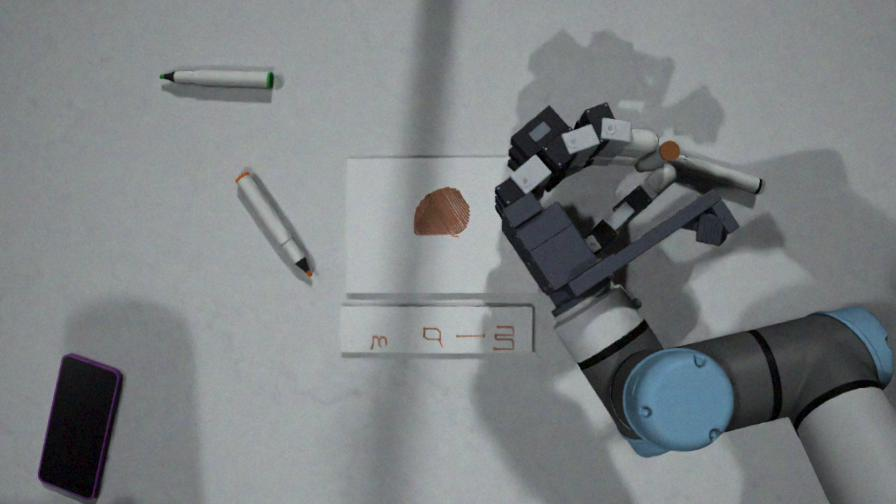

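move(target=[[0,0,0,0,0,0,0.342,0,-0.226,-0.355,0.657,-0.677,-0.315,-0.254,0.342,0,-0.226,-0.355,0.342,0,0.343,0.464,0,-0.7,-0.01213,0.40807,-0.02467,0,0,0,0.43,0,-0.285,-0.275,0.757,-0.677,0.4,-0.168,0.40,0,-0.285,-0.275,0.43,-0.12,-0.285,-0.275,0.7,-0.9],[0,0,0,0,0,0,0.342,0,-0.226,-0.355,0.657,-0.677,-0.315,-0.254,0.342,0,-0.226,-0.355,0.342,0,0.343,0.464,0,-0.7,-0.00765,0.392193,-0.02467,0,0,0,0.43,0,-0.285,-0.275,0.757,-0.677,0.4,-0.168,0.40,0,-0.285,-0.275,0.43,-0.12,-0.285,-0.275,0.7,-0.9],[0,0,0,0,0,0,0.342,0,-0.226,-0.355,0.657,-0.677,-0.315,-0.254,0.342,0,-0.226,-0.355,0.342,0,0.343,0.464,0,-0.7,-0.00765,0.392193,-0.0455,0,0,0,0.43,0,-0.285,-0.275,0.757,-0.677,0.4,-0.168,0.40,0,-0.285,-0.275,0.43,-0.12,-0.285,-0.275,0.7,-0.9]], speed=[0.15,0.03,0.03])

zero_wrist_force(arm="right_arm")

move(target=[0,0,0,0,0,0,0.342,0,-0.226,-0.355,0.657,-0.677,-0.315,-0.254,0.342,0,-0.226,-0.355,0.342,0,0.343,0.464,0,-0.7,0,0,-0.0035,0,0,0,0.43,0,-0.285,-0.275,0.757,-0.677,0.4,-0.168,0.40,0,-0.285,-0.275,0.43,-0.12,-0.285,-0.275,0.7,-0.9], speed=0.01)

move(target=[[0,0,0,0,0,0,0.342,0,-0.226,-0.355,0.657,-0.677,-0.315,-0.254,0.342,0,-0.226,-0.355,0.342,0,0.343,0.464,0,-0.7,0.007611,-0.006246,0.00047,0,0,0,0.43,0,-0.285,-0.275,0.757,-0.677,0.4,-0.168,0.40,0,-0.285,-0.275,0.43,-0.12,-0.285,-0.275,0.7,-0.9],[0,0,0,0,0,0,0.342,0,-0.226,-0.355,0.657,-0.677,-0.315,-0.254,0.342,0,-0.226,-0.355,0.342,0,0.343,0.464,0,-0.7,0.00092,-0.0111,-0.0002,0,0,0,0.43,0,-0.285,-0.275,0.757,-0.677,0.4,-0.168,0.40,0,-0.285,-0.275,0.43,-0.12,-0.285,-0.275,0.7,-0.9],[0,0,0,0,0,0,0.342,0,-0.226,-0.355,0.657,-0.677,-0.315,-0.254,0.342,0,-0.226,-0.355,0.342,0,0.343,0.464,0,-0.7,0.011989,-0.017043,0.00046,0,0,0,0.43,0,-0.285,-0.275,0.757,-0.677,0.4,-0.168,0.40,0,-0.285,-0.275,0.43,-0.12,-0.285,-0.275,0.7,-0.9],[0,0,0,0,0,0,0.342,0,-0.226,-0.355,0.657,-0.677,-0.315,-0.254,0.342,0,-0.226,-0.355,0.342,0,0.343,0.464,0,-0.7,0.005176,-0.022722,-0.0002,0,0,0,0.43,0,-0.285,-0.275,0.757,-0.677,0.4,-0.168,0.40,0,-0.285,-0.275,0.43,-0.12,-0.285,-0.275,0.7,-0.9],[0,0,0,0,0,0,0.342,0,-0.226,-0.355,0.657,-0.677,-0.315,-0.254,0.342,0,-0.226,-0.355,0.342,0,0.343,0.464,0,-0.7,0.016244,-0.028666,0.00045,0,0,0,0.43,0,-0.285,-0.275,0.757,-0.677,0.4,-0.168,0.40,0,-0.285,-0.275,0.43,-0.12,-0.285,-0.275,0.7,-0.9],[0,0,0,0,0,0,0.342,0,-0.226,-0.355,0.657,-0.677,-0.315,-0.254,0.342,0,-0.226,-0.355,0.342,0,0.343,0.464,0,-0.7,0.007521,-0.035731,-0.00026,0,0,0,0.43,0,-0.285,-0.275,0.757,-0.677,0.4,-0.168,0.40,0,-0.285,-0.275,0.43,-0.12,-0.285,-0.275,0.7,-0.9],[0,0,0,0,0,0,0.342,0,-0.226,-0.355,0.657,-0.677,-0.315,-0.254,0.342,0,-0.226,-0.355,0.342,0,0.343,0.464,0,-0.7,0.020726,-0.044536,0.00042,0,0,0,0.43,0,-0.285,-0.275,0.757,-0.677,0.4,-0.168,0.40,0,-0.285,-0.275,0.43,-0.12,-0.285,-0.275,0.7,-0.9],[0,0,0,0,0,0,0.342,0,-0.226,-0.355,0.657,-0.677,-0.315,-0.254,0.342,0,-0.226,-0.355,0.342,0,0.343,0.464,0,-0.7,0.008422,-0.052728,-0.00035,0,0,0,0.43,0,-0.285,-0.275,0.757,-0.677,0.4,-0.168,0.40,0,-0.285,-0.275,0.43,-0.12,-0.285,-0.275,0.7,-0.9],[0,0,0,0,0,0,0.342,0,-0.226,-0.355,0.657,-0.677,-0.315,-0.254,0.342,0,-0.226,-0.355,0.342,0,0.343,0.464,0,-0.7,0.017579,-0.060058,0.00028,0,0,0,0.43,0,-0.285,-0.275,0.757,-0.677,0.4,-0.168,0.40,0,-0.285,-0.275,0.43,-0.12,-0.285,-0.275,0.7,-0.9],[0,0,0,0,0,0,0.342,0,-0.226,-0.355,0.657,-0.677,-0.315,-0.254,0.342,0,-0.226,-0.355,0.342,0,0.343,0.464,0,-0.7,0.003729,-0.067165,-0.0005,0,0,0,0.43,0,-0.285,-0.275,0.757,-0.677,0.4,-0.168,0.40,0,-0.285,-0.275,0.43,-0.12,-0.285,-0.275,0.7,-0.9],[0,0,0,0,0,0,0.342,0,-0.226,-0.355,0.657,-0.677,-0.315,-0.254,0.342,0,-0.226,-0.355,0.342,0,0.343,0.464,0,-0.7,0.007881,-0.073714,0.00007,0,0,0,0.43,0,-0.285,-0.275,0.757,-0.677,0.4,-0.168,0.40,0,-0.285,-0.275,0.43,-0.12,-0.285,-0.275,0.7,-0.9],[0,0,0,0,0,0,0.342,0,-0.226,-0.355,0.657,-0.677,-0.315,-0.254,0.342,0,-0.226,-0.355,0.342,0,0.343,0.464,0,-0.7,-0.005013,-0.080128,-0.0007,0,0,0,0.43,0,-0.285,-0.275,0.757,-0.677,0.4,-0.168,0.40,0,-0.285,-0.275,0.43,-0.12,-0.285,-0.275,0.7,-0.9],[0,0,0,0,0,0,0.342,0,-0.226,-0.355,0.657,-0.677,-0.315,-0.254,0.342,0,-0.226,-0.355,0.342,0,0.343,0.464,0,-0.7,-0.000496,-0.084205,-0.0001,0,0,0,0.43,0,-0.285,-0.275,0.757,-0.677,0.4,-0.168,0.40,0,-0.285,-0.275,0.43,-0.12,-0.285,-0.275,0.7,-0.9],[0,0,0,0,0,0,0.342,0,-0.226,-0.355,0.657,-0.677,-0.315,-0.254,0.342,0,-0.226,-0.355,0.342,0,0.343,0.464,0,-0.7,-0.005153,-0.086848,-0.00073,0,0,0,0.43,0,-0.285,-0.275,0.757,-0.677,0.4,-0.168,0.40,0,-0.285,-0.275,0.43,-0.12,-0.285,-0.275,0.7,-0.9]], speed=0.04, blend=[0.001,0.001,0.001,0.001,0.001,0.001,0.001,0.001,0.001,0.001,0.001,0.001,0.001,0])

move(target=[[0,0,0,0,0,0,0.342,0,-0.226,-0.355,0.657,-0.677,-0.315,-0.254,0.342,0,-0.226,-0.355,0.342,0,0.343,0.464,0,-0.7,0,0,0.02,0,0,0,0.43,0,-0.285,-0.275,0.757,-0.677,0.4,-0.168,0.40,0,-0.285,-0.275,0.43,-0.12,-0.285,-0.275,0.7,-0.9],[0,0,0,0,0,0,0.342,0,-0.226,-0.355,0.657,-0.677,-0.315,-0.254,0.342,0,-0.226,-0.355,0.342,0,0.343,0.464,0,-0.7,-0.025117,0.089892,0.02,0,0,0,0.43,0,-0.285,-0.275,0.757,-0.677,0.4,-0.168,0.40,0,-0.285,-0.275,0.43,-0.12,-0.285,-0.275,0.7,-0.9],[0,0,0,0,0,0,0.342,0,-0.226,-0.355,0.657,-0.677,-0.315,-0.254,0.342,0,-0.226,-0.355,0.342,0,0.343,0.464,0,-0.7,-0.020637,0.074022,0.02,0,0,0,0.43,0,-0.285,-0.275,0.757,-0.677,0.4,-0.168,0.40,0,-0.285,-0.275,0.43,-0.12,-0.285,-0.275,0.7,-0.9],[0,0,0,0,0,0,0.342,0,-0.226,-0.355,0.657,-0.677,-0.315,-0.254,0.342,0,-0.226,-0.355,0.342,0,0.343,0.464,0,-0.7,-0.020637,0.074022,0.00423,0,0,0,0.43,0,-0.285,-0.275,0.757,-0.677,0.4,-0.168,0.40,0,-0.285,-0.275,0.43,-0.12,-0.285,-0.275,0.7,-0.9],[0,0,0,0,0,0,0.342,0,-0.226,-0.355,0.657,-0.677,-0.315,-0.254,0.342,0,-0.226,-0.355,0.342,0,0.343,0.464,0,-0.7,-0.020637,0.074022,0.00032,0,0,0,0.43,0,-0.285,-0.275,0.757,-0.677,0.4,-0.168,0.40,0,-0.285,-0.275,0.43,-0.12,-0.285,-0.275,0.7,-0.9]], speed=[0.03,0.1,0.03,0.03,0.01])

move(target=[[0,0,0,0,0,0,0.342,0,-0.226,-0.355,0.657,-0.677,-0.315,-0.254,0.342,0,-0.226,-0.355,0.342,0,0.343,0.464,0,-0.7,0.014405,-0.006465,0.00056,0,0,0,0.43,0,-0.285,-0.275,0.757,-0.677,0.4,-0.168,0.40,0,-0.285,-0.275,0.43,-0.12,-0.285,-0.275,0.7,-0.9],[0,0,0,0,0,0,0.342,0,-0.226,-0.355,0.657,-0.677,-0.315,-0.254,0.342,0,-0.226,-0.355,0.342,0,0.343,0.464,0,-0.7,0.007349,-0.013791,-0.00013,0,0,0,0.43,0,-0.285,-0.275,0.757,-0.677,0.4,-0.168,0.40,0,-0.285,-0.275,0.43,-0.12,-0.285,-0.275,0.7,-0.9],[0,0,0,0,0,0,0.342,0,-0.226,-0.355,0.657,-0.677,-0.315,-0.254,0.342,0,-0.226,-0.355,0.342,0,0.343,0.464,0,-0.7,0.019478,-0.024114,0.00052,0,0,0,0.43,0,-0.285,-0.275,0.757,-0.677,0.4,-0.168,0.40,0,-0.285,-0.275,0.43,-0.12,-0.285,-0.275,0.7,-0.9],[0,0,0,0,0,0,0.342,0,-0.226,-0.355,0.657,-0.677,-0.315,-0.254,0.342,0,-0.226,-0.355,0.342,0,0.343,0.464,0,-0.7,0.006461,-0.031351,-0.00025,0,0,0,0.43,0,-0.285,-0.275,0.757,-0.677,0.4,-0.168,0.40,0,-0.285,-0.275,0.43,-0.12,-0.285,-0.275,0.7,-0.9],[0,0,0,0,0,0,0.342,0,-0.226,-0.355,0.657,-0.677,-0.315,-0.254,0.342,0,-0.226,-0.355,0.342,0,0.343,0.464,0,-0.7,0.014662,-0.039375,0.00037,0,0,0,0.43,0,-0.285,-0.275,0.757,-0.677,0.4,-0.168,0.40,0,-0.285,-0.275,0.43,-0.12,-0.285,-0.275,0.7,-0.9],[0,0,0,0,0,0,0.342,0,-0.226,-0.355,0.657,-0.677,-0.315,-0.254,0.342,0,-0.226,-0.355,0.342,0,0.343,0.464,0,-0.7,0.00427,-0.046179,-0.00036,0,0,0,0.43,0,-0.285,-0.275,0.757,-0.677,0.4,-0.168,0.40,0,-0.285,-0.275,0.43,-0.12,-0.285,-0.275,0.7,-0.9],[0,0,0,0,0,0,0.342,0,-0.226,-0.355,0.657,-0.677,-0.315,-0.254,0.342,0,-0.226,-0.355,0.342,0,0.343,0.464,0,-0.7,0.01188,-0.052425,0.00025,0,0,0,0.43,0,-0.285,-0.275,0.757,-0.677,0.4,-0.168,0.40,0,-0.285,-0.275,0.43,-0.12,-0.285,-0.275,0.7,-0.9],[0,0,0,0,0,0,0.342,0,-0.226,-0.355,0.657,-0.677,-0.315,-0.254,0.342,0,-0.226,-0.355,0.342,0,0.343,0.464,0,-0.7,-0.000424,-0.060617,-0.0005,0,0,0,0.43,0,-0.285,-0.275,0.757,-0.677,0.4,-0.168,0.40,0,-0.285,-0.275,0.43,-0.12,-0.285,-0.275,0.7,-0.9]], speed=0.04, blend=[0.001,0.001,0.001,0.001,0.001,0.001,0.001,0])

move(target=[[0,0,0,0,0,0,0.342,0,-0.226,-0.355,0.657,-0.677,-0.315,-0.254,0.342,0,-0.226,-0.355,0.342,0,0.343,0.464,0,-0.7,0,0,0.02,0,0,0,0.43,0,-0.285,-0.275,0.757,-0.677,0.4,-0.168,0.40,0,-0.285,-0.275,0.43,-0.12,-0.285,-0.275,0.7,-0.9],[0,0,0,0,0,0,0.342,0,-0.226,-0.355,0.657,-0.677,-0.315,-0.254,0.342,0,-0.226,-0.355,0.342,0,0.343,0.464,0,-0.7,-0.016658,0.048957,0.02,0,0,0,0.43,0,-0.285,-0.275,0.757,-0.677,0.4,-0.168,0.40,0,-0.285,-0.275,0.43,-0.12,-0.285,-0.275,0.7,-0.9],[0,0,0,0,0,0,0.342,0,-0.226,-0.355,0.657,-0.677,-0.315,-0.254,0.342,0,-0.226,-0.355,0.342,0,0.343,0.464,0,-0.7,-0.013723,0.03417,0.02,0,0,0,0.43,0,-0.285,-0.275,0.757,-0.677,0.4,-0.168,0.40,0,-0.285,-0.275,0.43,-0.12,-0.285,-0.275,0.7,-0.9],[0,0,0,0,0,0,0.342,0,-0.226,-0.355,0.657,-0.677,-0.315,-0.254,0.342,0,-0.226,-0.355,0.342,0,0.343,0.464,0,-0.7,-0.013723,0.03417,0.00442,0,0,0,0.43,0,-0.285,-0.275,0.757,-0.677,0.4,-0.168,0.40,0,-0.285,-0.275,0.43,-0.12,-0.285,-0.275,0.7,-0.9],[0,0,0,0,0,0,0.342,0,-0.226,-0.355,0.657,-0.677,-0.315,-0.254,0.342,0,-0.226,-0.355,0.342,0,0.343,0.464,0,-0.7,-0.013723,0.03417,0.00015,0,0,0,0.43,0,-0.285,-0.275,0.757,-0.677,0.4,-0.168,0.40,0,-0.285,-0.275,0.43,-0.12,-0.285,-0.275,0.7,-0.9]], speed=[0.03,0.1,0.03,0.03,0.01])

move(target=[[0,0,0,0,0,0,0.342,0,-0.226,-0.355,0.657,-0.677,-0.315,-0.254,0.342,0,-0.226,-0.355,0.342,0,0.343,0.464,0,-0.7,0.010825,-0.007592,0.0005,0,0,0,0.43,0,-0.285,-0.275,0.757,-0.677,0.4,-0.168,0.40,0,-0.285,-0.275,0.43,-0.12,-0.285,-0.275,0.7,-0.9],[0,0,0,0,0,0,0.342,0,-0.226,-0.355,0.657,-0.677,-0.315,-0.254,0.342,0,-0.226,-0.355,0.342,0,0.343,0.464,0,-0.7,0.000554,-0.013572,-0.00022,0,0,0,0.43,0,-0.285,-0.275,0.757,-0.677,0.4,-0.168,0.40,0,-0.285,-0.275,0.43,-0.12,-0.285,-0.275,0.7,-0.9],[0,0,0,0,0,0,0.342,0,-0.226,-0.355,0.657,-0.677,-0.315,-0.254,0.342,0,-0.226,-0.355,0.342,0,0.343,0.464,0,-0.7,0.008999,-0.019949,0.0004,0,0,0,0.43,0,-0.285,-0.275,0.757,-0.677,0.4,-0.168,0.40,0,-0.285,-0.275,0.43,-0.12,-0.285,-0.275,0.7,-0.9],[0,0,0,0,0,0,0.342,0,-0.226,-0.355,0.657,-0.677,-0.315,-0.254,0.342,0,-0.226,-0.355,0.342,0,0.343,0.464,0,-0.7,-0.000316,-0.025235,-0.0003,0,0,0,0.43,0,-0.285,-0.275,0.757,-0.677,0.4,-0.168,0.40,0,-0.285,-0.275,0.43,-0.12,-0.285,-0.275,0.7,-0.9],[0,0,0,0,0,0,0.342,0,-0.226,-0.355,0.657,-0.677,-0.315,-0.254,0.342,0,-0.226,-0.355,0.342,0,0.343,0.464,0,-0.7,0.006461,-0.031351,0.0003,0,0,0,0.43,0,-0.285,-0.275,0.757,-0.677,0.4,-0.168,0.40,0,-0.285,-0.275,0.43,-0.12,-0.285,-0.275,0.7,-0.9],[0,0,0,0,0,0,0.342,0,-0.226,-0.355,0.657,-0.677,-0.315,-0.254,0.342,0,-0.226,-0.355,0.342,0,0.343,0.464,0,-0.7,-0.00202,-0.036768,-0.0004,0,0,0,0.43,0,-0.285,-0.275,0.757,-0.677,0.4,-0.168,0.40,0,-0.285,-0.275,0.43,-0.12,-0.285,-0.275,0.7,-0.9]], speed=0.04, blend=[0.001,0.001,0.001,0.001,0.001,0])

move(target=[[0,0,0,0,0,0,0.342,0,-0.226,-0.355,0.657,-0.677,-0.315,-0.254,0.342,0,-0.226,-0.355,0.342,0,0.343,0.464,0,-0.7,0,0,0.02,0,0,0,0.43,0,-0.285,-0.275,0.757,-0.677,0.4,-0.168,0.40,0,-0.285,-0.275,0.43,-0.12,-0.285,-0.275,0.7,-0.9],[0,0,0,0,0,0,0.342,0,-0.226,-0.355,0.657,-0.677,-0.315,-0.254,0.342,0,-0.226,-0.355,0.342,0,0.343,0.464,0,-0.7,-0.01,-0.35,0.15,0,0,0,0.43,0,-0.285,-0.275,0.757,-0.677,0.4,-0.168,0.40,0,-0.285,-0.275,0.43,-0.12,-0.285,-0.275,0.7,-0.9]], speed=[0.02,0.15], blend=[0.005,0], cameras=["cam_above"])

zoom_image(camera="cam_above", region=[405, 180, 485, 260])

Scene clock: 2543.93 s.
left_arm: end_effector_position=(+0.3599, +0.5500, +0.3999) hand_goal=(+0.342, +0.000, -0.226, -0.356, +0.656, -0.678, -0.316, -0.254, +0.342, +0.000, -0.226, -0.356, +0.342, +0.000, +0.342, +0.464) hand_measured=(+0.340, +0.000, -0.230, -0.356, +0.658, -0.678, -0.312, -0.256, +0.340, -0.002, -0.228, -0.360, +0.338, +0.000, +0.338, +0.462) hand_current_ma=(-1, +0, -1, +0, +0, +0, +1, +0, -1, +0, -1, -1, -1, +0, -1, -1) hand_state=(goal, goal, goal, goal, goal, goal, goal, goal, goal, goal, goal, goal, goal, goal, goal, goal) hand_current_limit=0.00 hand_speed=-0.70 end_effector_quat_wxyz=(+0.108, -0.501, +0.596, -0.618) | right_arm: end_effector_position=(+0.7078, +0.0017, +0.0772) hand_goal=(+0.430, +0.000, -0.286, -0.276, +0.756, -0.678, +0.400, -0.168, +0.400, +0.000, -0.286, -0.276, +0.430, -0.120, -0.286, -0.276) hand_measured=(+0.358, -0.002, -0.324, -0.292, +0.742, -0.678, -0.092, -0.208, +0.356, -0.004, -0.300, -0.280, +0.382, -0.122, -0.304, -0.282) hand_current_ma=(-234, -1, -92, -30, -23, -1, -467, -144, -122, -5, -24, -6, -133, -2, -32, -9) hand_state=(blocked, goal, blocked, goal, goal, goal, blocked, blocked, blocked, goal, goal, goal, blocked, goal, goal, goal) hand_current_limit=0.70 hand_speed=-0.90 end_effector_quat_wxyz=(-0.148, +0.714, +0.159, +0.666)
Joint positions: left_arm=[4.611 -1.439 -1.656 -2.815 0.622 5.449] | right_arm=[0.421 -0.701 1.3 -0.529 1.586 -1.57]
Joint torques (N m): left_arm=[7.37 22.81 16.62 1.25 1.88 -1.71] | right_arm=[9.45 -52.32 -11.41 0.23 1.34 -0.03]
Wrist force (N, zeroed by zero_wrist_force on right_arm): left_arm=[0.5 -1.4 -0.6] | right_arm=[0.1 -0.1 0.2]
Wrist torque (N m, zeroed by zero_wrist_force on right_arm): left_arm=[0.00 -0.02 0.45] | right_arm=[-0.03 -0.01 0.00]
Wrist force, peak (N, zeroed by zero_wrist_force on right_arm): left_arm=[0.7 -1.7 -1.0] | right_arm=[0.2 3.6 -0.7]
Hand target: left_arm +0.3599, +0.5500, +0.3999; +0.108, -0.501, +0.596, -0.618 | right_arm +0.7079, +0.0018, +0.0775; -0.148, +0.714, +0.159, +0.666
Off the commanded pose: left_arm 0.000 m, 0 deg | right_arm 0.000 m, 0 deg.
move: done

Wrist force sensor zeroed.

Scene clock: 2544.63 s.
left_arm: end_effector_position=(+0.3599, +0.5500, +0.3999) hand_goal=(+0.342, +0.000, -0.226, -0.356, +0.656, -0.678, -0.316, -0.254, +0.342, +0.000, -0.226, -0.356, +0.342, +0.000, +0.342, +0.464) hand_measured=(+0.340, +0.000, -0.230, -0.356, +0.658, -0.678, -0.312, -0.256, +0.340, -0.002, -0.228, -0.360, +0.338, +0.000, +0.338, +0.462) hand_current_ma=(-1, +0, -1, +0, +0, +0, +1, +0, -1, +0, -1, -1, -1, +0, -1, -1) hand_state=(goal, goal, goal, goal, goal, goal, goal, goal, goal, goal, goal, goal, goal, goal, goal, goal) hand_current_limit=0.00 hand_speed=-0.70 end_effector_quat_wxyz=(+0.108, -0.501, +0.596, -0.618) | right_arm: end_effector_position=(+0.7079, +0.0018, +0.0754) hand_goal=(+0.430, +0.000, -0.286, -0.276, +0.756, -0.678, +0.400, -0.168, +0.400, +0.000, -0.286, -0.276, +0.430, -0.120, -0.286, -0.276) hand_measured=(+0.358, -0.002, -0.324, -0.292, +0.742, -0.678, -0.092, -0.208, +0.356, -0.004, -0.300, -0.280, +0.382, -0.122, -0.304, -0.282) hand_current_ma=(-234, -1, -92, -30, -23, -1, -467, -144, -122, -5, -24, -6, -133, -2, -32, -9) hand_state=(blocked, goal, blocked, goal, goal, goal, blocked, blocked, blocked, goal, goal, goal, blocked, goal, goal, goal) hand_current_limit=0.70 hand_speed=-0.90 end_effector_quat_wxyz=(-0.148, +0.714, +0.159, +0.666)
Joint positions: left_arm=[4.611 -1.439 -1.656 -2.815 0.622 5.449] | right_arm=[0.421 -0.698 1.3 -0.532 1.586 -1.57]
Joint torques (N m): left_arm=[7.14 23.62 16.57 1.2 1.9 -1.83] | right_arm=[9.86 -27.67 -4.65 -2.98 1.19 1.26]
Wrist force (N, zeroed by zero_wrist_force on right_arm): left_arm=[0.7 -1.3 -0.8] | right_arm=[1.1 -0.1 -0.3]
Wrist torque (N m, zeroed by zero_wrist_force on right_arm): left_arm=[0.01 -0.05 0.47] | right_arm=[0.00 -0.06 -0.02]
Wrist force, peak (N, zeroed by zero_wrist_force on right_arm): left_arm=[0.6 -1.5 -0.7] | right_arm=[1.1 -0.1 -0.3]
Hand target: left_arm +0.3599, +0.5500, +0.3999; +0.108, -0.501, +0.596, -0.618 | right_arm +0.7079, +0.0018, +0.0754; -0.148, +0.714, +0.159, +0.666
Off the commanded pose: left_arm 0.000 m, 0 deg | right_arm 0.000 m, 0 deg.
move: done

Scene clock: 2547.27 s.
left_arm: end_effector_position=(+0.3599, +0.5500, +0.3999) hand_goal=(+0.342, +0.000, -0.226, -0.356, +0.656, -0.678, -0.316, -0.254, +0.342, +0.000, -0.226, -0.356, +0.342, +0.000, +0.342, +0.464) hand_measured=(+0.340, +0.000, -0.230, -0.356, +0.658, -0.678, -0.312, -0.256, +0.340, -0.002, -0.228, -0.360, +0.338, +0.000, +0.338, +0.462) hand_current_ma=(-1, +0, -1, +0, +0, +0, +1, +0, -1, +0, -1, -1, -1, +0, -1, -1) hand_state=(goal, goal, goal, goal, goal, goal, goal, goal, goal, goal, goal, goal, goal, goal, goal, goal) hand_current_limit=0.00 hand_speed=-0.70 end_effector_quat_wxyz=(+0.108, -0.501, +0.596, -0.618) | right_arm: end_effector_position=(+0.7048, -0.0505, +0.0751) hand_goal=(+0.430, +0.000, -0.286, -0.276, +0.756, -0.678, +0.400, -0.168, +0.400, +0.000, -0.286, -0.276, +0.430, -0.120, -0.286, -0.276) hand_measured=(+0.358, +0.000, -0.324, -0.292, +0.744, -0.678, -0.092, -0.208, +0.356, -0.004, -0.300, -0.280, +0.382, -0.120, -0.304, -0.282) hand_current_ma=(-234, +0, -92, -30, -22, -1, -467, -144, -122, -3, -24, -6, -133, +0, -32, -10) hand_state=(blocked, goal, blocked, goal, goal, goal, blocked, blocked, blocked, goal, goal, goal, blocked, goal, goal, goal) hand_current_limit=0.70 hand_speed=-0.90 end_effector_quat_wxyz=(-0.148, +0.714, +0.159, +0.666)
Joint positions: left_arm=[4.611 -1.439 -1.656 -2.815 0.622 5.449] | right_arm=[0.346 -0.763 1.432 -0.599 1.512 -1.575]
Joint torques (N m): left_arm=[5.58 23.3 17.18 1.37 1.86 -1.64] | right_arm=[9.58 -38.24 -30.59 0.53 1.42 -0.79]
Wrist force (N, zeroed by zero_wrist_force on right_arm): left_arm=[0.6 -1.4 -0.8] | right_arm=[1.7 -0.3 0.4]
Wrist torque (N m, zeroed by zero_wrist_force on right_arm): left_arm=[0.01 -0.04 0.46] | right_arm=[-0.01 -0.11 -0.06]
Wrist force, peak (N, zeroed by zero_wrist_force on right_arm): left_arm=[0.6 -1.7 -0.6] | right_arm=[2.4 -0.4 -0.3]
Hand target: left_arm +0.3599, +0.5500, +0.3999; +0.108, -0.501, +0.596, -0.618 | right_arm +0.7048, -0.0504, +0.0750; -0.148, +0.714, +0.159, +0.666
Off the commanded pose: left_arm 0.000 m, 0 deg | right_arm 0.000 m, 0 deg.
move: done

Scene clock: 2550.07 s.
left_arm: end_effector_position=(+0.3599, +0.5500, +0.3999) hand_goal=(+0.342, +0.000, -0.226, -0.356, +0.656, -0.678, -0.316, -0.254, +0.342, +0.000, -0.226, -0.356, +0.342, +0.000, +0.342, +0.464) hand_measured=(+0.340, +0.000, -0.230, -0.356, +0.658, -0.678, -0.312, -0.256, +0.340, -0.002, -0.228, -0.360, +0.338, +0.000, +0.338, +0.462) hand_current_ma=(-1, +0, -1, +0, +0, +0, +1, +0, -1, +0, -1, -1, -1, +0, -1, -1) hand_state=(goal, goal, goal, goal, goal, goal, goal, goal, goal, goal, goal, goal, goal, goal, goal, goal) hand_current_limit=0.00 hand_speed=-0.70 end_effector_quat_wxyz=(+0.108, -0.501, +0.596, -0.618) | right_arm: end_effector_position=(+0.6924, -0.0059, +0.0751) hand_goal=(+0.430, +0.000, -0.286, -0.276, +0.756, -0.678, +0.400, -0.168, +0.400, +0.000, -0.286, -0.276, +0.430, -0.120, -0.286, -0.276) hand_measured=(+0.358, -0.002, -0.324, -0.292, +0.742, -0.678, -0.092, -0.208, +0.356, -0.004, -0.300, -0.280, +0.384, -0.122, -0.304, -0.282) hand_current_ma=(-232, -1, -92, -30, -23, -1, -468, -145, -119, -5, -24, -6, -131, -2, -32, -10) hand_state=(blocked, goal, blocked, goal, goal, goal, blocked, blocked, blocked, goal, goal, goal, blocked, goal, goal, goal) hand_current_limit=0.70 hand_speed=-0.90 end_effector_quat_wxyz=(-0.148, +0.714, +0.159, +0.666)
Joint positions: left_arm=[4.611 -1.439 -1.656 -2.815 0.622 5.449] | right_arm=[0.42 -0.732 1.369 -0.567 1.586 -1.57]
Joint torques (N m): left_arm=[8.02 22.75 17.33 1.21 1.9 -1.6] | right_arm=[9.81 -31.23 -5.44 -2.33 1.52 0.5]
Wrist force (N, zeroed by zero_wrist_force on right_arm): left_arm=[0.5 -1.4 -0.7] | right_arm=[1.0 -0.2 0.0]
Wrist torque (N m, zeroed by zero_wrist_force on right_arm): left_arm=[-0.01 -0.03 0.46] | right_arm=[-0.02 -0.06 -0.02]
Wrist force, peak (N, zeroed by zero_wrist_force on right_arm): left_arm=[0.6 -1.7 -0.8] | right_arm=[-0.1 3.7 1.5]
Hand target: left_arm +0.3599, +0.5500, +0.3999; +0.108, -0.501, +0.596, -0.618 | right_arm +0.6924, -0.0059, +0.0752; -0.148, +0.714, +0.159, +0.666
Off the commanded pose: left_arm 0.000 m, 0 deg | right_arm 0.000 m, 0 deg.
move: done

Scene clock: 2551.93 s.
left_arm: end_effector_position=(+0.3599, +0.5500, +0.3999) hand_goal=(+0.342, +0.000, -0.226, -0.356, +0.656, -0.678, -0.316, -0.254, +0.342, +0.000, -0.226, -0.356, +0.342, +0.000, +0.342, +0.464) hand_measured=(+0.340, +0.000, -0.230, -0.356, +0.658, -0.678, -0.312, -0.256, +0.340, -0.002, -0.228, -0.360, +0.338, +0.000, +0.338, +0.462) hand_current_ma=(-1, +0, -1, +0, +0, +0, +1, +0, -1, +0, -1, -1, -1, +0, -1, -1) hand_state=(goal, goal, goal, goal, goal, goal, goal, goal, goal, goal, goal, goal, goal, goal, goal, goal) hand_current_limit=0.00 hand_speed=-0.70 end_effector_quat_wxyz=(+0.108, -0.501, +0.596, -0.618) | right_arm: end_effector_position=(+0.6921, -0.0424, +0.0752) hand_goal=(+0.430, +0.000, -0.286, -0.276, +0.756, -0.678, +0.400, -0.168, +0.400, +0.000, -0.286, -0.276, +0.430, -0.120, -0.286, -0.276) hand_measured=(+0.360, +0.000, -0.324, -0.292, +0.744, -0.678, -0.092, -0.208, +0.356, -0.004, -0.300, -0.280, +0.384, -0.122, -0.304, -0.284) hand_current_ma=(-229, +0, -92, -30, -22, -1, -467, -148, -119, -3, -24, -6, -131, -1, -33, -10) hand_state=(blocked, goal, blocked, goal, goal, goal, blocked, blocked, blocked, goal, goal, goal, blocked, goal, goal, goal) hand_current_limit=0.70 hand_speed=-0.90 end_effector_quat_wxyz=(-0.148, +0.714, +0.159, +0.666) end_effector_velocity=(+0.002, +0.001, +0.002) end_effector_angular_velocity=(+0.001, -0.002, +0.000)
Joint positions: left_arm=[4.611 -1.439 -1.656 -2.815 0.622 5.449] | right_arm=[0.366 -0.774 1.454 -0.61 1.532 -1.574]
Joint velocities: left_arm=[within noise] | right_arm=[0 0.001 -0.007 0.004 0 0]
Joint torques (N m): left_arm=[7.04 22.68 17.45 1.36 1.85 -1.76] | right_arm=[-7.64 -23.56 -30.45 0.8 -0.91 -1.27]
Wrist force (N, zeroed by zero_wrist_force on right_arm): left_arm=[0.6 -1.7 -0.6] | right_arm=[0.3 -0.2 0.0]
Wrist torque (N m, zeroed by zero_wrist_force on right_arm): left_arm=[-0.04 -0.04 0.46] | right_arm=[0.00 -0.03 -0.02]
Wrist force, peak (N, zeroed by zero_wrist_force on right_arm): left_arm=[0.6 -1.7 -0.6] | right_arm=[1.8 -1.0 -0.4]
Hand target: left_arm +0.3599, +0.5500, +0.3999; +0.108, -0.501, +0.596, -0.618 | right_arm +0.6921, -0.0423, +0.0749; -0.148, +0.714, +0.159, +0.666
Off the commanded pose: left_arm 0.000 m, 0 deg | right_arm 0.000 m, 0 deg.
move: done

Scene clock: 2554.43 s.
left_arm: end_effector_position=(+0.3599, +0.5500, +0.3999) hand_goal=(+0.342, +0.000, -0.226, -0.356, +0.656, -0.678, -0.316, -0.254, +0.342, +0.000, -0.226, -0.356, +0.342, +0.000, +0.342, +0.464) hand_measured=(+0.340, +0.000, -0.230, -0.356, +0.658, -0.678, -0.312, -0.256, +0.340, -0.002, -0.228, -0.360, +0.338, +0.000, +0.338, +0.462) hand_current_ma=(-1, +0, -1, +0, +0, +0, +1, +0, -1, +0, -1, -1, -1, +0, -1, -1) hand_state=(goal, goal, goal, goal, goal, goal, goal, goal, goal, goal, goal, goal, goal, goal, goal, goal) hand_current_limit=0.00 hand_speed=-0.70 end_effector_quat_wxyz=(+0.108, -0.501, +0.596, -0.618) | right_arm: end_effector_position=(+0.6839, -0.0218, +0.0749) hand_goal=(+0.430, +0.000, -0.286, -0.276, +0.756, -0.678, +0.400, -0.168, +0.400, +0.000, -0.286, -0.276, +0.430, -0.120, -0.286, -0.276) hand_measured=(+0.360, -0.002, -0.324, -0.292, +0.742, -0.678, -0.092, -0.208, +0.358, -0.004, -0.300, -0.282, +0.384, -0.122, -0.304, -0.284) hand_current_ma=(-227, -1, -92, -30, -23, -1, -467, -149, -117, -5, -24, -6, -130, -2, -33, -10) hand_state=(blocked, goal, blocked, goal, goal, goal, blocked, blocked, blocked, goal, goal, goal, blocked, goal, goal, goal) hand_current_limit=0.70 hand_speed=-0.90 end_effector_quat_wxyz=(-0.148, +0.714, +0.159, +0.666)
Joint positions: left_arm=[4.611 -1.439 -1.656 -2.815 0.622 5.449] | right_arm=[0.403 -0.763 1.433 -0.599 1.568 -1.571]
Joint torques (N m): left_arm=[6.01 23.72 17.25 1.56 1.9 -1.78] | right_arm=[8.9 -32.26 -5.35 -2.15 1.4 0.52]
Wrist force (N, zeroed by zero_wrist_force on right_arm): left_arm=[0.6 -1.4 -0.6] | right_arm=[0.9 -0.2 0.0]
Wrist torque (N m, zeroed by zero_wrist_force on right_arm): left_arm=[-0.01 -0.04 0.47] | right_arm=[-0.03 -0.06 -0.04]
Wrist force, peak (N, zeroed by zero_wrist_force on right_arm): left_arm=[0.5 -1.7 -0.8] | right_arm=[-0.3 3.2 1.7]
Hand target: left_arm +0.3599, +0.5500, +0.3999; +0.108, -0.501, +0.596, -0.618 | right_arm +0.6839, -0.0218, +0.0749; -0.148, +0.714, +0.159, +0.666
Off the commanded pose: left_arm 0.000 m, 0 deg | right_arm 0.000 m, 0 deg.
move: done

Scene clock: 2555.73 s.
left_arm: end_effector_position=(+0.3599, +0.5500, +0.3999) hand_goal=(+0.342, +0.000, -0.226, -0.356, +0.656, -0.678, -0.316, -0.254, +0.342, +0.000, -0.226, -0.356, +0.342, +0.000, +0.342, +0.464) hand_measured=(+0.340, +0.000, -0.230, -0.356, +0.658, -0.678, -0.312, -0.256, +0.340, -0.002, -0.228, -0.360, +0.338, +0.000, +0.338, +0.462) hand_current_ma=(-1, +0, -1, +0, +0, +0, +1, +0, -1, +0, -1, -1, -1, +0, -1, -1) hand_state=(goal, goal, goal, goal, goal, goal, goal, goal, goal, goal, goal, goal, goal, goal, goal, goal) hand_current_limit=0.00 hand_speed=-0.70 end_effector_quat_wxyz=(+0.108, -0.501, +0.596, -0.618) | right_arm: end_effector_position=(+0.6827, -0.0439, +0.0750) hand_goal=(+0.430, +0.000, -0.286, -0.276, +0.756, -0.678, +0.400, -0.168, +0.400, +0.000, -0.286, -0.276, +0.430, -0.120, -0.286, -0.276) hand_measured=(+0.360, +0.000, -0.324, -0.292, +0.744, -0.678, -0.092, -0.208, +0.358, -0.004, -0.300, -0.282, +0.384, -0.122, -0.304, -0.284) hand_current_ma=(-227, +0, -92, -30, -22, -1, -468, -149, -117, -4, -24, -6, -130, -1, -33, -10) hand_state=(blocked, goal, blocked, goal, goal, goal, blocked, blocked, blocked, goal, goal, goal, blocked, goal, goal, goal) hand_current_limit=0.70 hand_speed=-0.90 end_effector_quat_wxyz=(-0.148, +0.714, +0.159, +0.666) end_effector_velocity=(+0.001, +0.000, +0.000) end_effector_angular_velocity=(-0.001, +0.003, -0.001)
Joint positions: left_arm=[4.611 -1.439 -1.656 -2.815 0.622 5.449] | right_arm=[0.37 -0.79 1.486 -0.626 1.536 -1.574]
Joint velocities: left_arm=[within noise] | right_arm=[0 0.001 -0.004 0.006 0.001 0]
Joint torques (N m): left_arm=[6.74 22.62 17.65 1.4 1.77 -1.76] | right_arm=[-7.99 -23.09 -29.77 0.76 -1.39 -1.05]
Wrist force (N, zeroed by zero_wrist_force on right_arm): left_arm=[0.5 -1.5 -0.7] | right_arm=[0.1 0.2 0.5]
Wrist torque (N m, zeroed by zero_wrist_force on right_arm): left_arm=[-0.02 -0.03 0.46] | right_arm=[0.02 0.00 -0.07]
Wrist force, peak (N, zeroed by zero_wrist_force on right_arm): left_arm=[0.7 -1.7 -0.7] | right_arm=[1.5 -1.7 -0.8]
Hand target: left_arm +0.3599, +0.5500, +0.3999; +0.108, -0.501, +0.596, -0.618 | right_arm +0.6827, -0.0439, +0.0747; -0.148, +0.714, +0.159, +0.666
Off the commanded pose: left_arm 0.000 m, 0 deg | right_arm 0.000 m, 0 deg.
move: done

Scene clock: 2558.23 s.
left_arm: end_effector_position=(+0.3599, +0.5500, +0.3999) hand_goal=(+0.342, +0.000, -0.226, -0.356, +0.656, -0.678, -0.316, -0.254, +0.342, +0.000, -0.226, -0.356, +0.342, +0.000, +0.342, +0.464) hand_measured=(+0.340, +0.000, -0.230, -0.356, +0.658, -0.678, -0.312, -0.256, +0.340, -0.002, -0.228, -0.360, +0.338, +0.000, +0.338, +0.462) hand_current_ma=(-1, +0, -1, +0, +0, +0, +1, +0, -1, +0, -1, -1, -1, +0, -1, -1) hand_state=(goal, goal, goal, goal, goal, goal, goal, goal, goal, goal, goal, goal, goal, goal, goal, goal) hand_current_limit=0.00 hand_speed=-0.70 end_effector_quat_wxyz=(+0.108, -0.501, +0.596, -0.618) | right_arm: end_effector_position=(+0.6766, -0.2539, +0.1648) hand_goal=(+0.430, +0.000, -0.286, -0.276, +0.756, -0.678, +0.400, -0.168, +0.400, +0.000, -0.286, -0.276, +0.430, -0.120, -0.286, -0.276) hand_measured=(+0.360, -0.002, -0.324, -0.292, +0.742, -0.678, -0.092, -0.208, +0.358, -0.004, -0.300, -0.282, +0.384, -0.122, -0.304, -0.284) hand_current_ma=(-227, -1, -92, -30, -23, -1, -468, -149, -117, -5, -24, -6, -130, -2, -33, -10) hand_state=(blocked, goal, blocked, goal, goal, goal, blocked, blocked, blocked, goal, goal, goal, blocked, goal, goal, goal) hand_current_limit=0.70 hand_speed=-0.90 end_effector_quat_wxyz=(-0.148, +0.714, +0.159, +0.666)
Joint positions: left_arm=[4.611 -1.439 -1.656 -2.815 0.622 5.449] | right_arm=[-0.008 -1.111 1.77 -0.583 1.158 -1.602]
Joint torques (N m): left_arm=[7.38 23.5 17.72 1.26 1.61 -1.67] | right_arm=[6.63 -15.46 -32.44 -3.88 0.38 1.22]
Wrist force (N, zeroed by zero_wrist_force on right_arm): left_arm=[0.5 -1.5 -0.9] | right_arm=[0.0 0.1 -0.1]
Wrist torque (N m, zeroed by zero_wrist_force on right_arm): left_arm=[-0.01 -0.03 0.46] | right_arm=[0.06 -0.01 -0.01]
Wrist force, peak (N, zeroed by zero_wrist_force on right_arm): left_arm=[0.6 -1.7 -0.8] | right_arm=[0.2 -1.4 1.3]
Hand target: left_arm +0.3599, +0.5500, +0.3999; +0.108, -0.501, +0.596, -0.618 | right_arm +0.6767, -0.2539, +0.1647; -0.148, +0.714, +0.159, +0.666
Off the commanded pose: left_arm 0.000 m, 0 deg | right_arm 0.000 m, 0 deg.
move: done
Images, in order (width x height): cam_above 896x504.

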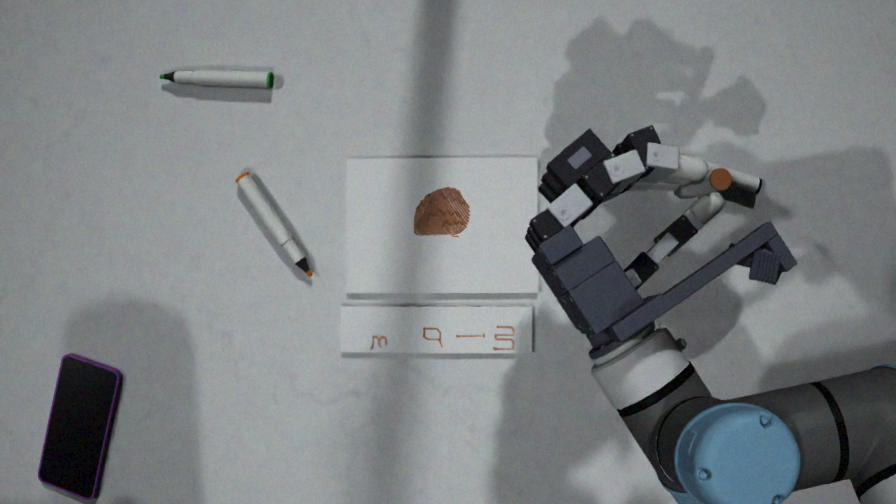

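Scaled by 6.300.

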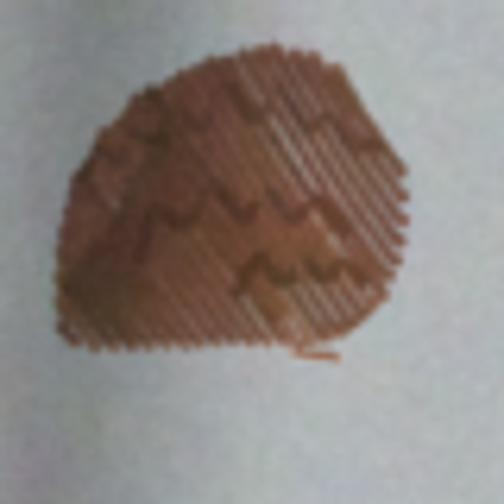

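move(target=[[0,0,0,0,0,0,0.342,0,-0.226,-0.355,0.657,-0.677,-0.315,-0.254,0.342,0,-0.226,-0.355,0.342,0,0.343,0.464,0,-0.7,-0.1903,-0.0102,0.0588,0.25027,0.43609,0.1767,0.43,0,-0.285,-0.275,0.757,-0.677,0.4,-0.168,0.40,0,-0.285,-0.275,0.43,-0.12,-0.285,-0.275,0.7,-0.9]], speed=0.2, cameras=["cam_above"])

Scene clock: 2653.07 s.
left_arm: end_effector_position=(+0.3599, +0.5500, +0.3999) hand_goal=(+0.342, +0.000, -0.226, -0.356, +0.656, -0.678, -0.316, -0.254, +0.342, +0.000, -0.226, -0.356, +0.342, +0.000, +0.342, +0.464) hand_measured=(+0.340, +0.000, -0.230, -0.356, +0.658, -0.678, -0.312, -0.256, +0.340, -0.002, -0.228, -0.360, +0.338, +0.000, +0.338, +0.462) hand_current_ma=(-1, +0, -1, +0, +0, +0, +1, +0, -1, +0, -1, -1, -1, +0, -1, -1) hand_state=(goal, goal, goal, goal, goal, goal, goal, goal, goal, goal, goal, goal, goal, goal, goal, goal) hand_current_limit=0.00 hand_speed=-0.70 end_effector_quat_wxyz=(+0.108, -0.501, +0.596, -0.618) | right_arm: end_effector_position=(+0.5625, -0.2601, +0.1998) hand_goal=(+0.430, +0.000, -0.286, -0.276, +0.756, -0.678, +0.400, -0.168, +0.400, +0.000, -0.286, -0.276, +0.430, -0.120, -0.286, -0.276) hand_measured=(+0.360, -0.002, -0.324, -0.292, +0.742, -0.678, -0.092, -0.208, +0.358, -0.006, -0.300, -0.282, +0.384, -0.122, -0.304, -0.284) hand_current_ma=(-227, -2, -92, -30, -23, -1, -468, -149, -117, -5, -25, -6, -130, -2, -33, -10) hand_state=(blocked, goal, blocked, goal, goal, goal, blocked, blocked, blocked, goal, goal, goal, blocked, goal, goal, goal) hand_current_limit=0.70 hand_speed=-0.90 end_effector_quat_wxyz=(-0.608, +0.792, -0.040, +0.031)
Joint positions: left_arm=[4.611 -1.439 -1.656 -2.815 0.622 5.449] | right_arm=[-0.319 -0.699 1.095 1.78 0.319 -2.201]
Joint torques (N m): left_arm=[7.16 22.61 17.55 1.21 1.93 -1.88] | right_arm=[0.3 -71.25 -27.77 3.39 -0.58 -0.84]
Wrist force (N, zeroed by zero_wrist_force on right_arm): left_arm=[0.6 -1.7 -0.7] | right_arm=[1.5 0.6 -0.4]
Wrist torque (N m, zeroed by zero_wrist_force on right_arm): left_arm=[-0.04 -0.04 0.47] | right_arm=[0.48 -0.58 -0.03]
Wrist force, peak (N, zeroed by zero_wrist_force on right_arm): left_arm=[0.7 -1.7 -0.8] | right_arm=[-0.2 -2.4 0.1]
Hand target: left_arm +0.3599, +0.5500, +0.3999; +0.108, -0.501, +0.596, -0.618 | right_arm +0.5625, -0.2600, +0.2000; -0.608, +0.792, -0.040, +0.031
Off the commanded pose: left_arm 0.000 m, 0 deg | right_arm 0.000 m, 0 deg.
move: done
Images, in order (width x height): cam_above 896x504.

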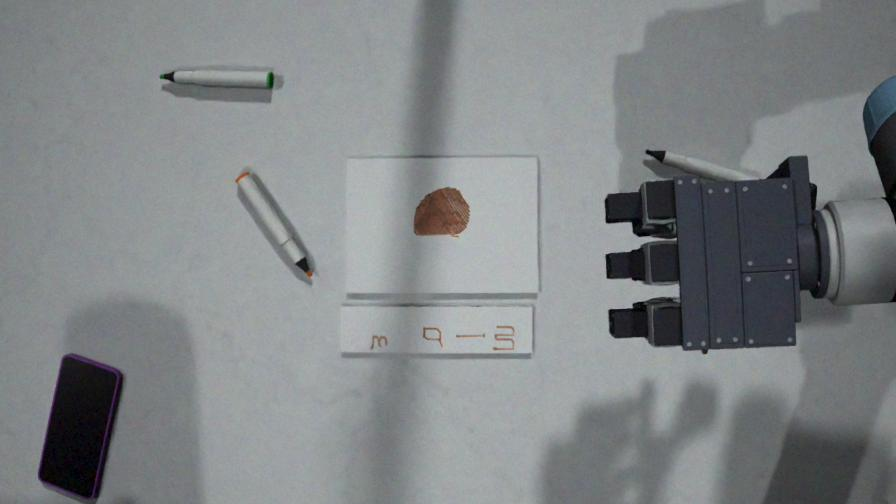

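move(target=[[0,0,0,0,0,0,0.342,0,-0.226,-0.355,0.657,-0.677,-0.315,-0.254,0.342,0,-0.226,-0.355,0.342,0,0.343,0.464,0,-0.7,-0.0708,0.0167,-0.1,0,0,0,0.43,0,-0.285,-0.275,0.757,-0.677,0.4,-0.168,0.40,0,-0.285,-0.275,0.43,-0.12,-0.285,-0.275,0.7,-0.9],[0,0,0,0,0,0,0.342,0,-0.226,-0.355,0.657,-0.677,-0.315,-0.254,0.342,0,-0.226,-0.355,0.342,0,0.343,0.464,0,-0.7,-0.0708,0.0167,-0.225,0,0,0,0.43,0,-0.285,-0.275,0.757,-0.677,0.4,-0.168,0.40,0,-0.285,-0.275,0.43,-0.12,-0.285,-0.275,0.7,-0.9]], speed=[0.12,0.08], blend=[0.01,0])

zero_wrist_force(arm="right_arm")

move(target=[0,0,0,0,0,0,0.342,0,-0.226,-0.355,0.657,-0.677,-0.315,-0.254,0.342,0,-0.226,-0.355,0.342,0,0.343,0.464,0,-0.7,0,0,-0.035,0,0,0,0.43,0,-0.285,-0.275,0.757,-0.677,0.4,-0.168,0.40,0,-0.285,-0.275,0.43,-0.12,-0.285,-0.275,0.7,-0.9], speed=0.008, stop_force=3, cameras=["cam_above","cam_right_wrist"])

Scene clock: 2664.10 s.
left_arm: end_effector_position=(+0.3599, +0.5500, +0.3999) hand_goal=(+0.342, +0.000, -0.226, -0.356, +0.656, -0.678, -0.316, -0.254, +0.342, +0.000, -0.226, -0.356, +0.342, +0.000, +0.342, +0.464) hand_measured=(+0.340, +0.000, -0.230, -0.356, +0.658, -0.678, -0.312, -0.256, +0.340, -0.002, -0.228, -0.360, +0.338, +0.000, +0.338, +0.462) hand_current_ma=(-1, +0, -1, +0, +0, +0, +1, +0, -1, +0, -1, -1, -1, +0, -1, -1) hand_state=(goal, goal, goal, goal, goal, goal, goal, goal, goal, goal, goal, goal, goal, goal, goal, goal) hand_current_limit=0.00 hand_speed=-0.70 end_effector_quat_wxyz=(+0.108, -0.501, +0.596, -0.618) | right_arm: end_effector_position=(+0.5200, -0.2500, +0.0647) hand_goal=(+0.430, +0.000, -0.286, -0.276, +0.756, -0.678, +0.400, -0.168, +0.400, +0.000, -0.286, -0.276, +0.430, -0.120, -0.286, -0.276) hand_measured=(+0.360, -0.002, -0.324, -0.292, +0.742, -0.678, -0.092, -0.208, +0.358, -0.006, -0.300, -0.282, +0.384, -0.122, -0.304, -0.284) hand_current_ma=(-227, -1, -92, -30, -23, -1, -467, -149, -117, -5, -25, -6, -130, -2, -33, -10) hand_state=(blocked, goal, blocked, goal, goal, goal, blocked, blocked, blocked, goal, goal, goal, blocked, goal, goal, goal) hand_current_limit=0.70 hand_speed=-0.90 end_effector_quat_wxyz=(-0.608, +0.792, -0.040, +0.031) end_effector_velocity=(+0.000, -0.001, +0.003) end_effector_angular_velocity=(+0.000, +0.002, -0.001)
Joint positions: left_arm=[4.611 -1.439 -1.656 -2.815 0.622 5.449] | right_arm=[-0.323 -0.613 1.333 1.467 0.322 -2.212]
Joint velocities: left_arm=[within noise] | right_arm=[-0.001 -0.004 0.001 0.005 0.001 0.001]
Joint torques (N m): left_arm=[7.48 22.1 18.15 1.39 1.85 -1.79] | right_arm=[3.78 -68.75 -25.6 4.31 -3.29 1.53]
Wrist force (N, zeroed by zero_wrist_force on right_arm): left_arm=[0.7 -1.4 -0.7] | right_arm=[1.7 0.1 -0.2]
Wrist torque (N m, zeroed by zero_wrist_force on right_arm): left_arm=[0.00 -0.05 0.46] | right_arm=[0.42 -0.61 -0.02]
Wrist force, peak (N, zeroed by zero_wrist_force on right_arm): left_arm=[0.6 -1.8 -0.7] | right_arm=[1.9 -1.3 -0.9]
Hand target: left_arm +0.3599, +0.5500, +0.3999; +0.108, -0.501, +0.596, -0.618 | right_arm +0.5200, -0.2500, +0.0650; -0.608, +0.792, -0.040, +0.031
Off the commanded pose: left_arm 0.000 m, 0 deg | right_arm 0.000 m, 0 deg.
move: done

Wrist force sensor zeroed.

Scene clock: 2667.27 s.
left_arm: end_effector_position=(+0.3599, +0.5500, +0.3999) hand_goal=(+0.342, +0.000, -0.226, -0.356, +0.656, -0.678, -0.316, -0.254, +0.342, +0.000, -0.226, -0.356, +0.342, +0.000, +0.342, +0.464) hand_measured=(+0.340, +0.000, -0.230, -0.356, +0.658, -0.678, -0.312, -0.256, +0.340, -0.002, -0.228, -0.360, +0.338, +0.000, +0.338, +0.462) hand_current_ma=(-1, +0, -1, +0, +0, +0, +1, +0, -1, +0, -1, -1, -1, +0, -1, -1) hand_state=(goal, goal, goal, goal, goal, goal, goal, goal, goal, goal, goal, goal, goal, goal, goal, goal) hand_current_limit=0.00 hand_speed=-0.70 end_effector_quat_wxyz=(+0.108, -0.501, +0.596, -0.618) | right_arm: end_effector_position=(+0.5200, -0.2500, +0.0487) hand_goal=(+0.430, +0.000, -0.286, -0.276, +0.756, -0.678, +0.400, -0.168, +0.400, +0.000, -0.286, -0.276, +0.430, -0.120, -0.286, -0.276) hand_measured=(+0.360, -0.002, -0.324, -0.284, +0.744, -0.678, -0.092, -0.210, +0.358, -0.004, -0.300, -0.282, +0.384, -0.120, -0.306, -0.286) hand_current_ma=(-227, -1, -89, -11, -21, -1, -468, -152, -117, -5, -25, -6, -130, +0, -39, -14) hand_state=(blocked, goal, blocked, goal, goal, goal, blocked, blocked, blocked, goal, goal, goal, blocked, goal, blocked, goal) hand_current_limit=0.70 hand_speed=-0.90 end_effector_quat_wxyz=(-0.608, +0.792, -0.040, +0.031)
Joint positions: left_arm=[4.611 -1.439 -1.656 -2.815 0.622 5.449] | right_arm=[-0.323 -0.587 1.331 1.443 0.322 -2.212]
Joint torques (N m): left_arm=[6.96 23.57 18.39 1.32 1.81 -1.81] | right_arm=[8.97 -69.52 -6.45 4.38 -2.77 -0.93]
Wrist force (N, zeroed by zero_wrist_force on right_arm): left_arm=[0.5 -1.6 -0.6] | right_arm=[-0.2 -0.6 -0.8]
Wrist torque (N m, zeroed by zero_wrist_force on right_arm): left_arm=[-0.03 -0.02 0.45] | right_arm=[0.01 0.02 0.04]
Wrist force, peak (N, zeroed by zero_wrist_force on right_arm): left_arm=[0.8 -1.6 -0.6] | right_arm=[0.0 -3.3 -0.5]
Hand target: left_arm +0.3599, +0.5500, +0.3999; +0.108, -0.501, +0.596, -0.618 | right_arm +0.5200, -0.2500, +0.0487; -0.608, +0.792, -0.040, +0.031 (not the last commanded pose)
Off the commanded pose: left_arm 0.000 m, 0 deg | right_arm 0.005 m, 0 deg.
move: contact (right_arm)
Images, in order (width x height): cam_above 896x504, cam_right_wrist 616x616.

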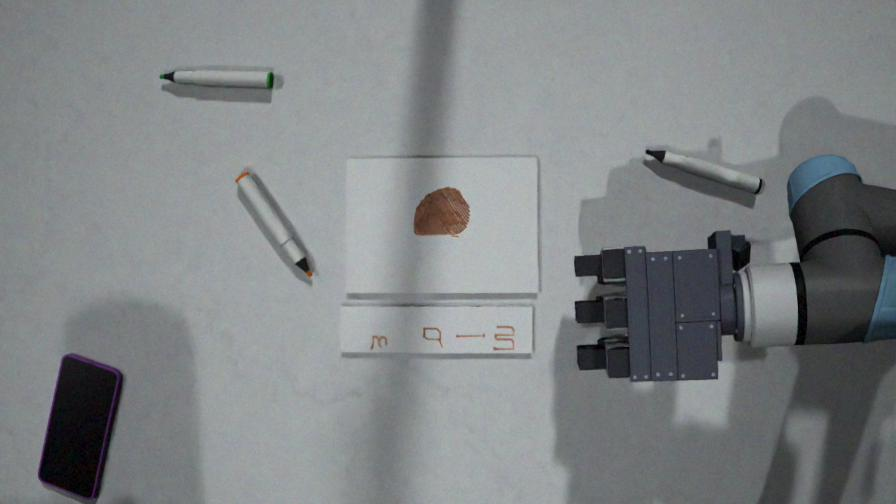

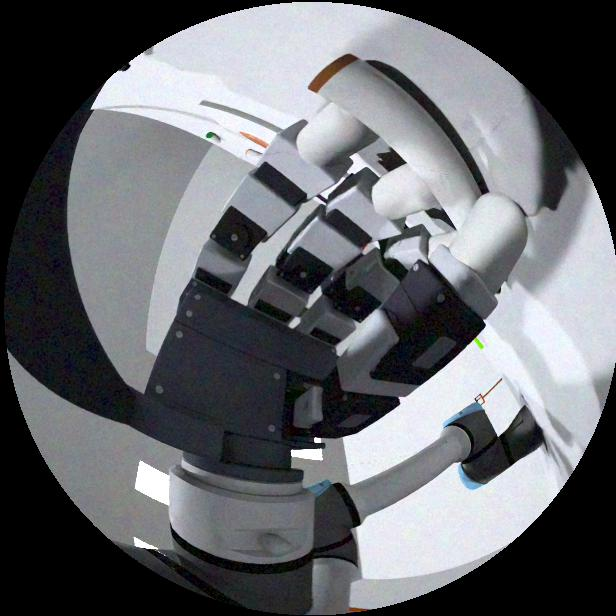

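move(target=[0,0,0,0,0,0,0.342,0,-0.226,-0.355,0.657,-0.677,-0.315,-0.254,0.342,0,-0.226,-0.355,0.342,0,0.343,0.464,0,-0.7,0,0,0,0,0,0,0.43,0,-0.285,-0.275,0.757,-0.677,-0.315,-0.168,0.40,0,-0.285,-0.275,0.43,-0.12,-0.285,-0.275,0,-0.9])

move(target=[0,0,0,0,0,0,0.342,0,-0.226,-0.355,0.657,-0.677,-0.315,-0.254,0.342,0,-0.226,-0.355,0.342,0,0.343,0.464,0,-0.7,0,0,0,0,0,0,0.33,0,-0.285,-0.275,0.757,-0.677,-0.315,-0.168,0.33,0,-0.285,-0.275,0.33,-0.12,-0.285,-0.275,0,-0.9], cameras=["cam_right_wrist"])

Scene clock: 2673.43 s.
left_arm: end_effector_position=(+0.3599, +0.5500, +0.3999) hand_goal=(+0.342, +0.000, -0.226, -0.356, +0.656, -0.678, -0.316, -0.254, +0.342, +0.000, -0.226, -0.356, +0.342, +0.000, +0.342, +0.464) hand_measured=(+0.340, +0.000, -0.230, -0.356, +0.658, -0.678, -0.312, -0.256, +0.340, -0.002, -0.228, -0.360, +0.338, +0.000, +0.338, +0.462) hand_current_ma=(-1, +0, -1, +0, +0, +0, +1, +0, -1, +0, -1, -1, -1, +0, -1, -1) hand_state=(goal, goal, goal, goal, goal, goal, goal, goal, goal, goal, goal, goal, goal, goal, goal, goal) hand_current_limit=0.00 hand_speed=-0.70 end_effector_quat_wxyz=(+0.108, -0.501, +0.596, -0.618) | right_arm: end_effector_position=(+0.5200, -0.2500, +0.0487) hand_goal=(+0.430, +0.000, -0.286, -0.276, +0.756, -0.678, -0.316, -0.168, +0.400, +0.000, -0.286, -0.276, +0.430, -0.120, -0.286, -0.276) hand_measured=(+0.424, -0.002, -0.292, -0.280, +0.750, -0.678, -0.312, -0.170, +0.394, -0.004, -0.290, -0.278, +0.424, -0.120, -0.290, -0.280) hand_current_ma=(-7, -1, -7, -4, -9, -1, +9, -2, -7, -3, -5, -3, -8, +0, -6, -4) hand_state=(goal, goal, goal, goal, goal, goal, goal, goal, goal, goal, goal, goal, goal, goal, goal, goal) hand_current_limit=0.00 hand_speed=-0.90 end_effector_quat_wxyz=(-0.608, +0.792, -0.040, +0.031)
Joint positions: left_arm=[4.611 -1.439 -1.656 -2.815 0.622 5.449] | right_arm=[-0.323 -0.587 1.331 1.443 0.322 -2.212]
Joint torques (N m): left_arm=[6.94 23.12 17.96 1.34 2.02 -1.77] | right_arm=[8.76 -69.52 -4.36 4.38 -2.75 -0.89]
Wrist force (N, zeroed by zero_wrist_force on right_arm): left_arm=[0.6 -1.5 -0.6] | right_arm=[0.1 -0.1 -0.3]
Wrist torque (N m, zeroed by zero_wrist_force on right_arm): left_arm=[-0.02 -0.03 0.47] | right_arm=[0.04 -0.01 0.01]
Wrist force, peak (N, zeroed by zero_wrist_force on right_arm): left_arm=[0.6 -1.7 -1.0] | right_arm=[-0.4 -1.2 -0.9]
Hand target: left_arm +0.3599, +0.5500, +0.3999; +0.108, -0.501, +0.596, -0.618 | right_arm +0.5200, -0.2500, +0.0487; -0.608, +0.792, -0.040, +0.031
Off the commanded pose: left_arm 0.000 m, 0 deg | right_arm 0.000 m, 0 deg.
move: done

Scene clock: 2674.00 s.
left_arm: end_effector_position=(+0.3599, +0.5500, +0.3999) hand_goal=(+0.342, +0.000, -0.226, -0.356, +0.656, -0.678, -0.316, -0.254, +0.342, +0.000, -0.226, -0.356, +0.342, +0.000, +0.342, +0.464) hand_measured=(+0.340, +0.000, -0.230, -0.356, +0.658, -0.678, -0.312, -0.256, +0.340, -0.002, -0.228, -0.360, +0.338, +0.000, +0.338, +0.462) hand_current_ma=(-1, +0, -1, +0, +0, +0, +1, +0, -1, +0, -1, -1, -1, +0, -1, -1) hand_state=(goal, goal, goal, goal, goal, goal, goal, goal, goal, goal, goal, goal, goal, goal, goal, goal) hand_current_limit=0.00 hand_speed=-0.70 end_effector_quat_wxyz=(+0.108, -0.501, +0.596, -0.618) | right_arm: end_effector_position=(+0.5200, -0.2500, +0.0487) hand_goal=(+0.330, +0.000, -0.286, -0.276, +0.756, -0.678, -0.316, -0.168, +0.330, +0.000, -0.286, -0.276, +0.330, -0.120, -0.286, -0.276) hand_measured=(+0.332, -0.002, -0.290, -0.280, +0.750, -0.678, -0.312, -0.170, +0.332, -0.004, -0.290, -0.278, +0.332, -0.120, -0.290, -0.280) hand_current_ma=(+2, -1, -6, -4, -9, -1, +9, -2, +2, -3, -5, -3, +2, +0, -5, -4) hand_state=(goal, goal, goal, goal, goal, goal, goal, goal, goal, goal, goal, goal, goal, goal, goal, goal) hand_current_limit=0.00 hand_speed=-0.90 end_effector_quat_wxyz=(-0.608, +0.792, -0.040, +0.031)
Joint positions: left_arm=[4.611 -1.439 -1.656 -2.815 0.622 5.449] | right_arm=[-0.323 -0.587 1.331 1.443 0.322 -2.212]
Joint torques (N m): left_arm=[6.98 24.12 18.78 1.29 1.88 -1.97] | right_arm=[8.33 -69.62 -4.41 4.31 -2.64 -0.86]
Wrist force (N, zeroed by zero_wrist_force on right_arm): left_arm=[0.5 -1.3 -0.7] | right_arm=[-0.3 0.2 -0.4]
Wrist torque (N m, zeroed by zero_wrist_force on right_arm): left_arm=[0.01 -0.02 0.45] | right_arm=[0.06 0.05 -0.01]
Wrist force, peak (N, zeroed by zero_wrist_force on right_arm): left_arm=[0.6 -1.6 -0.7] | right_arm=[-0.2 -0.1 -0.7]
Hand target: left_arm +0.3599, +0.5500, +0.3999; +0.108, -0.501, +0.596, -0.618 | right_arm +0.5200, -0.2500, +0.0487; -0.608, +0.792, -0.040, +0.031
Off the commanded pose: left_arm 0.000 m, 0 deg | right_arm 0.000 m, 0 deg.
move: done
Images, in order (width x height): cam_right_wrist 616x616.

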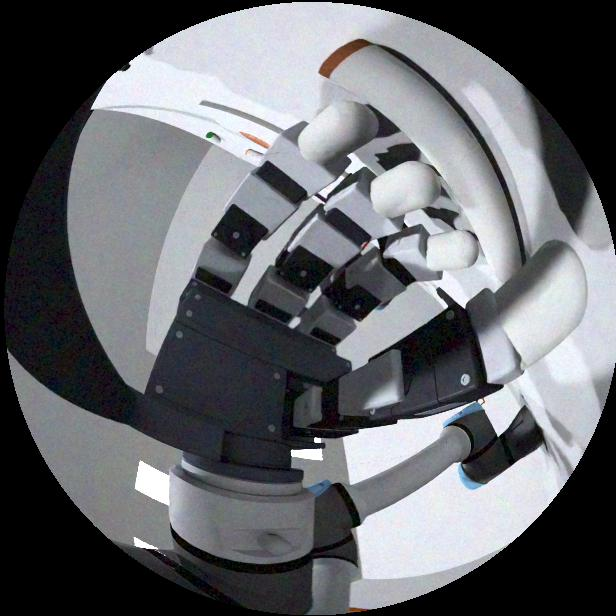

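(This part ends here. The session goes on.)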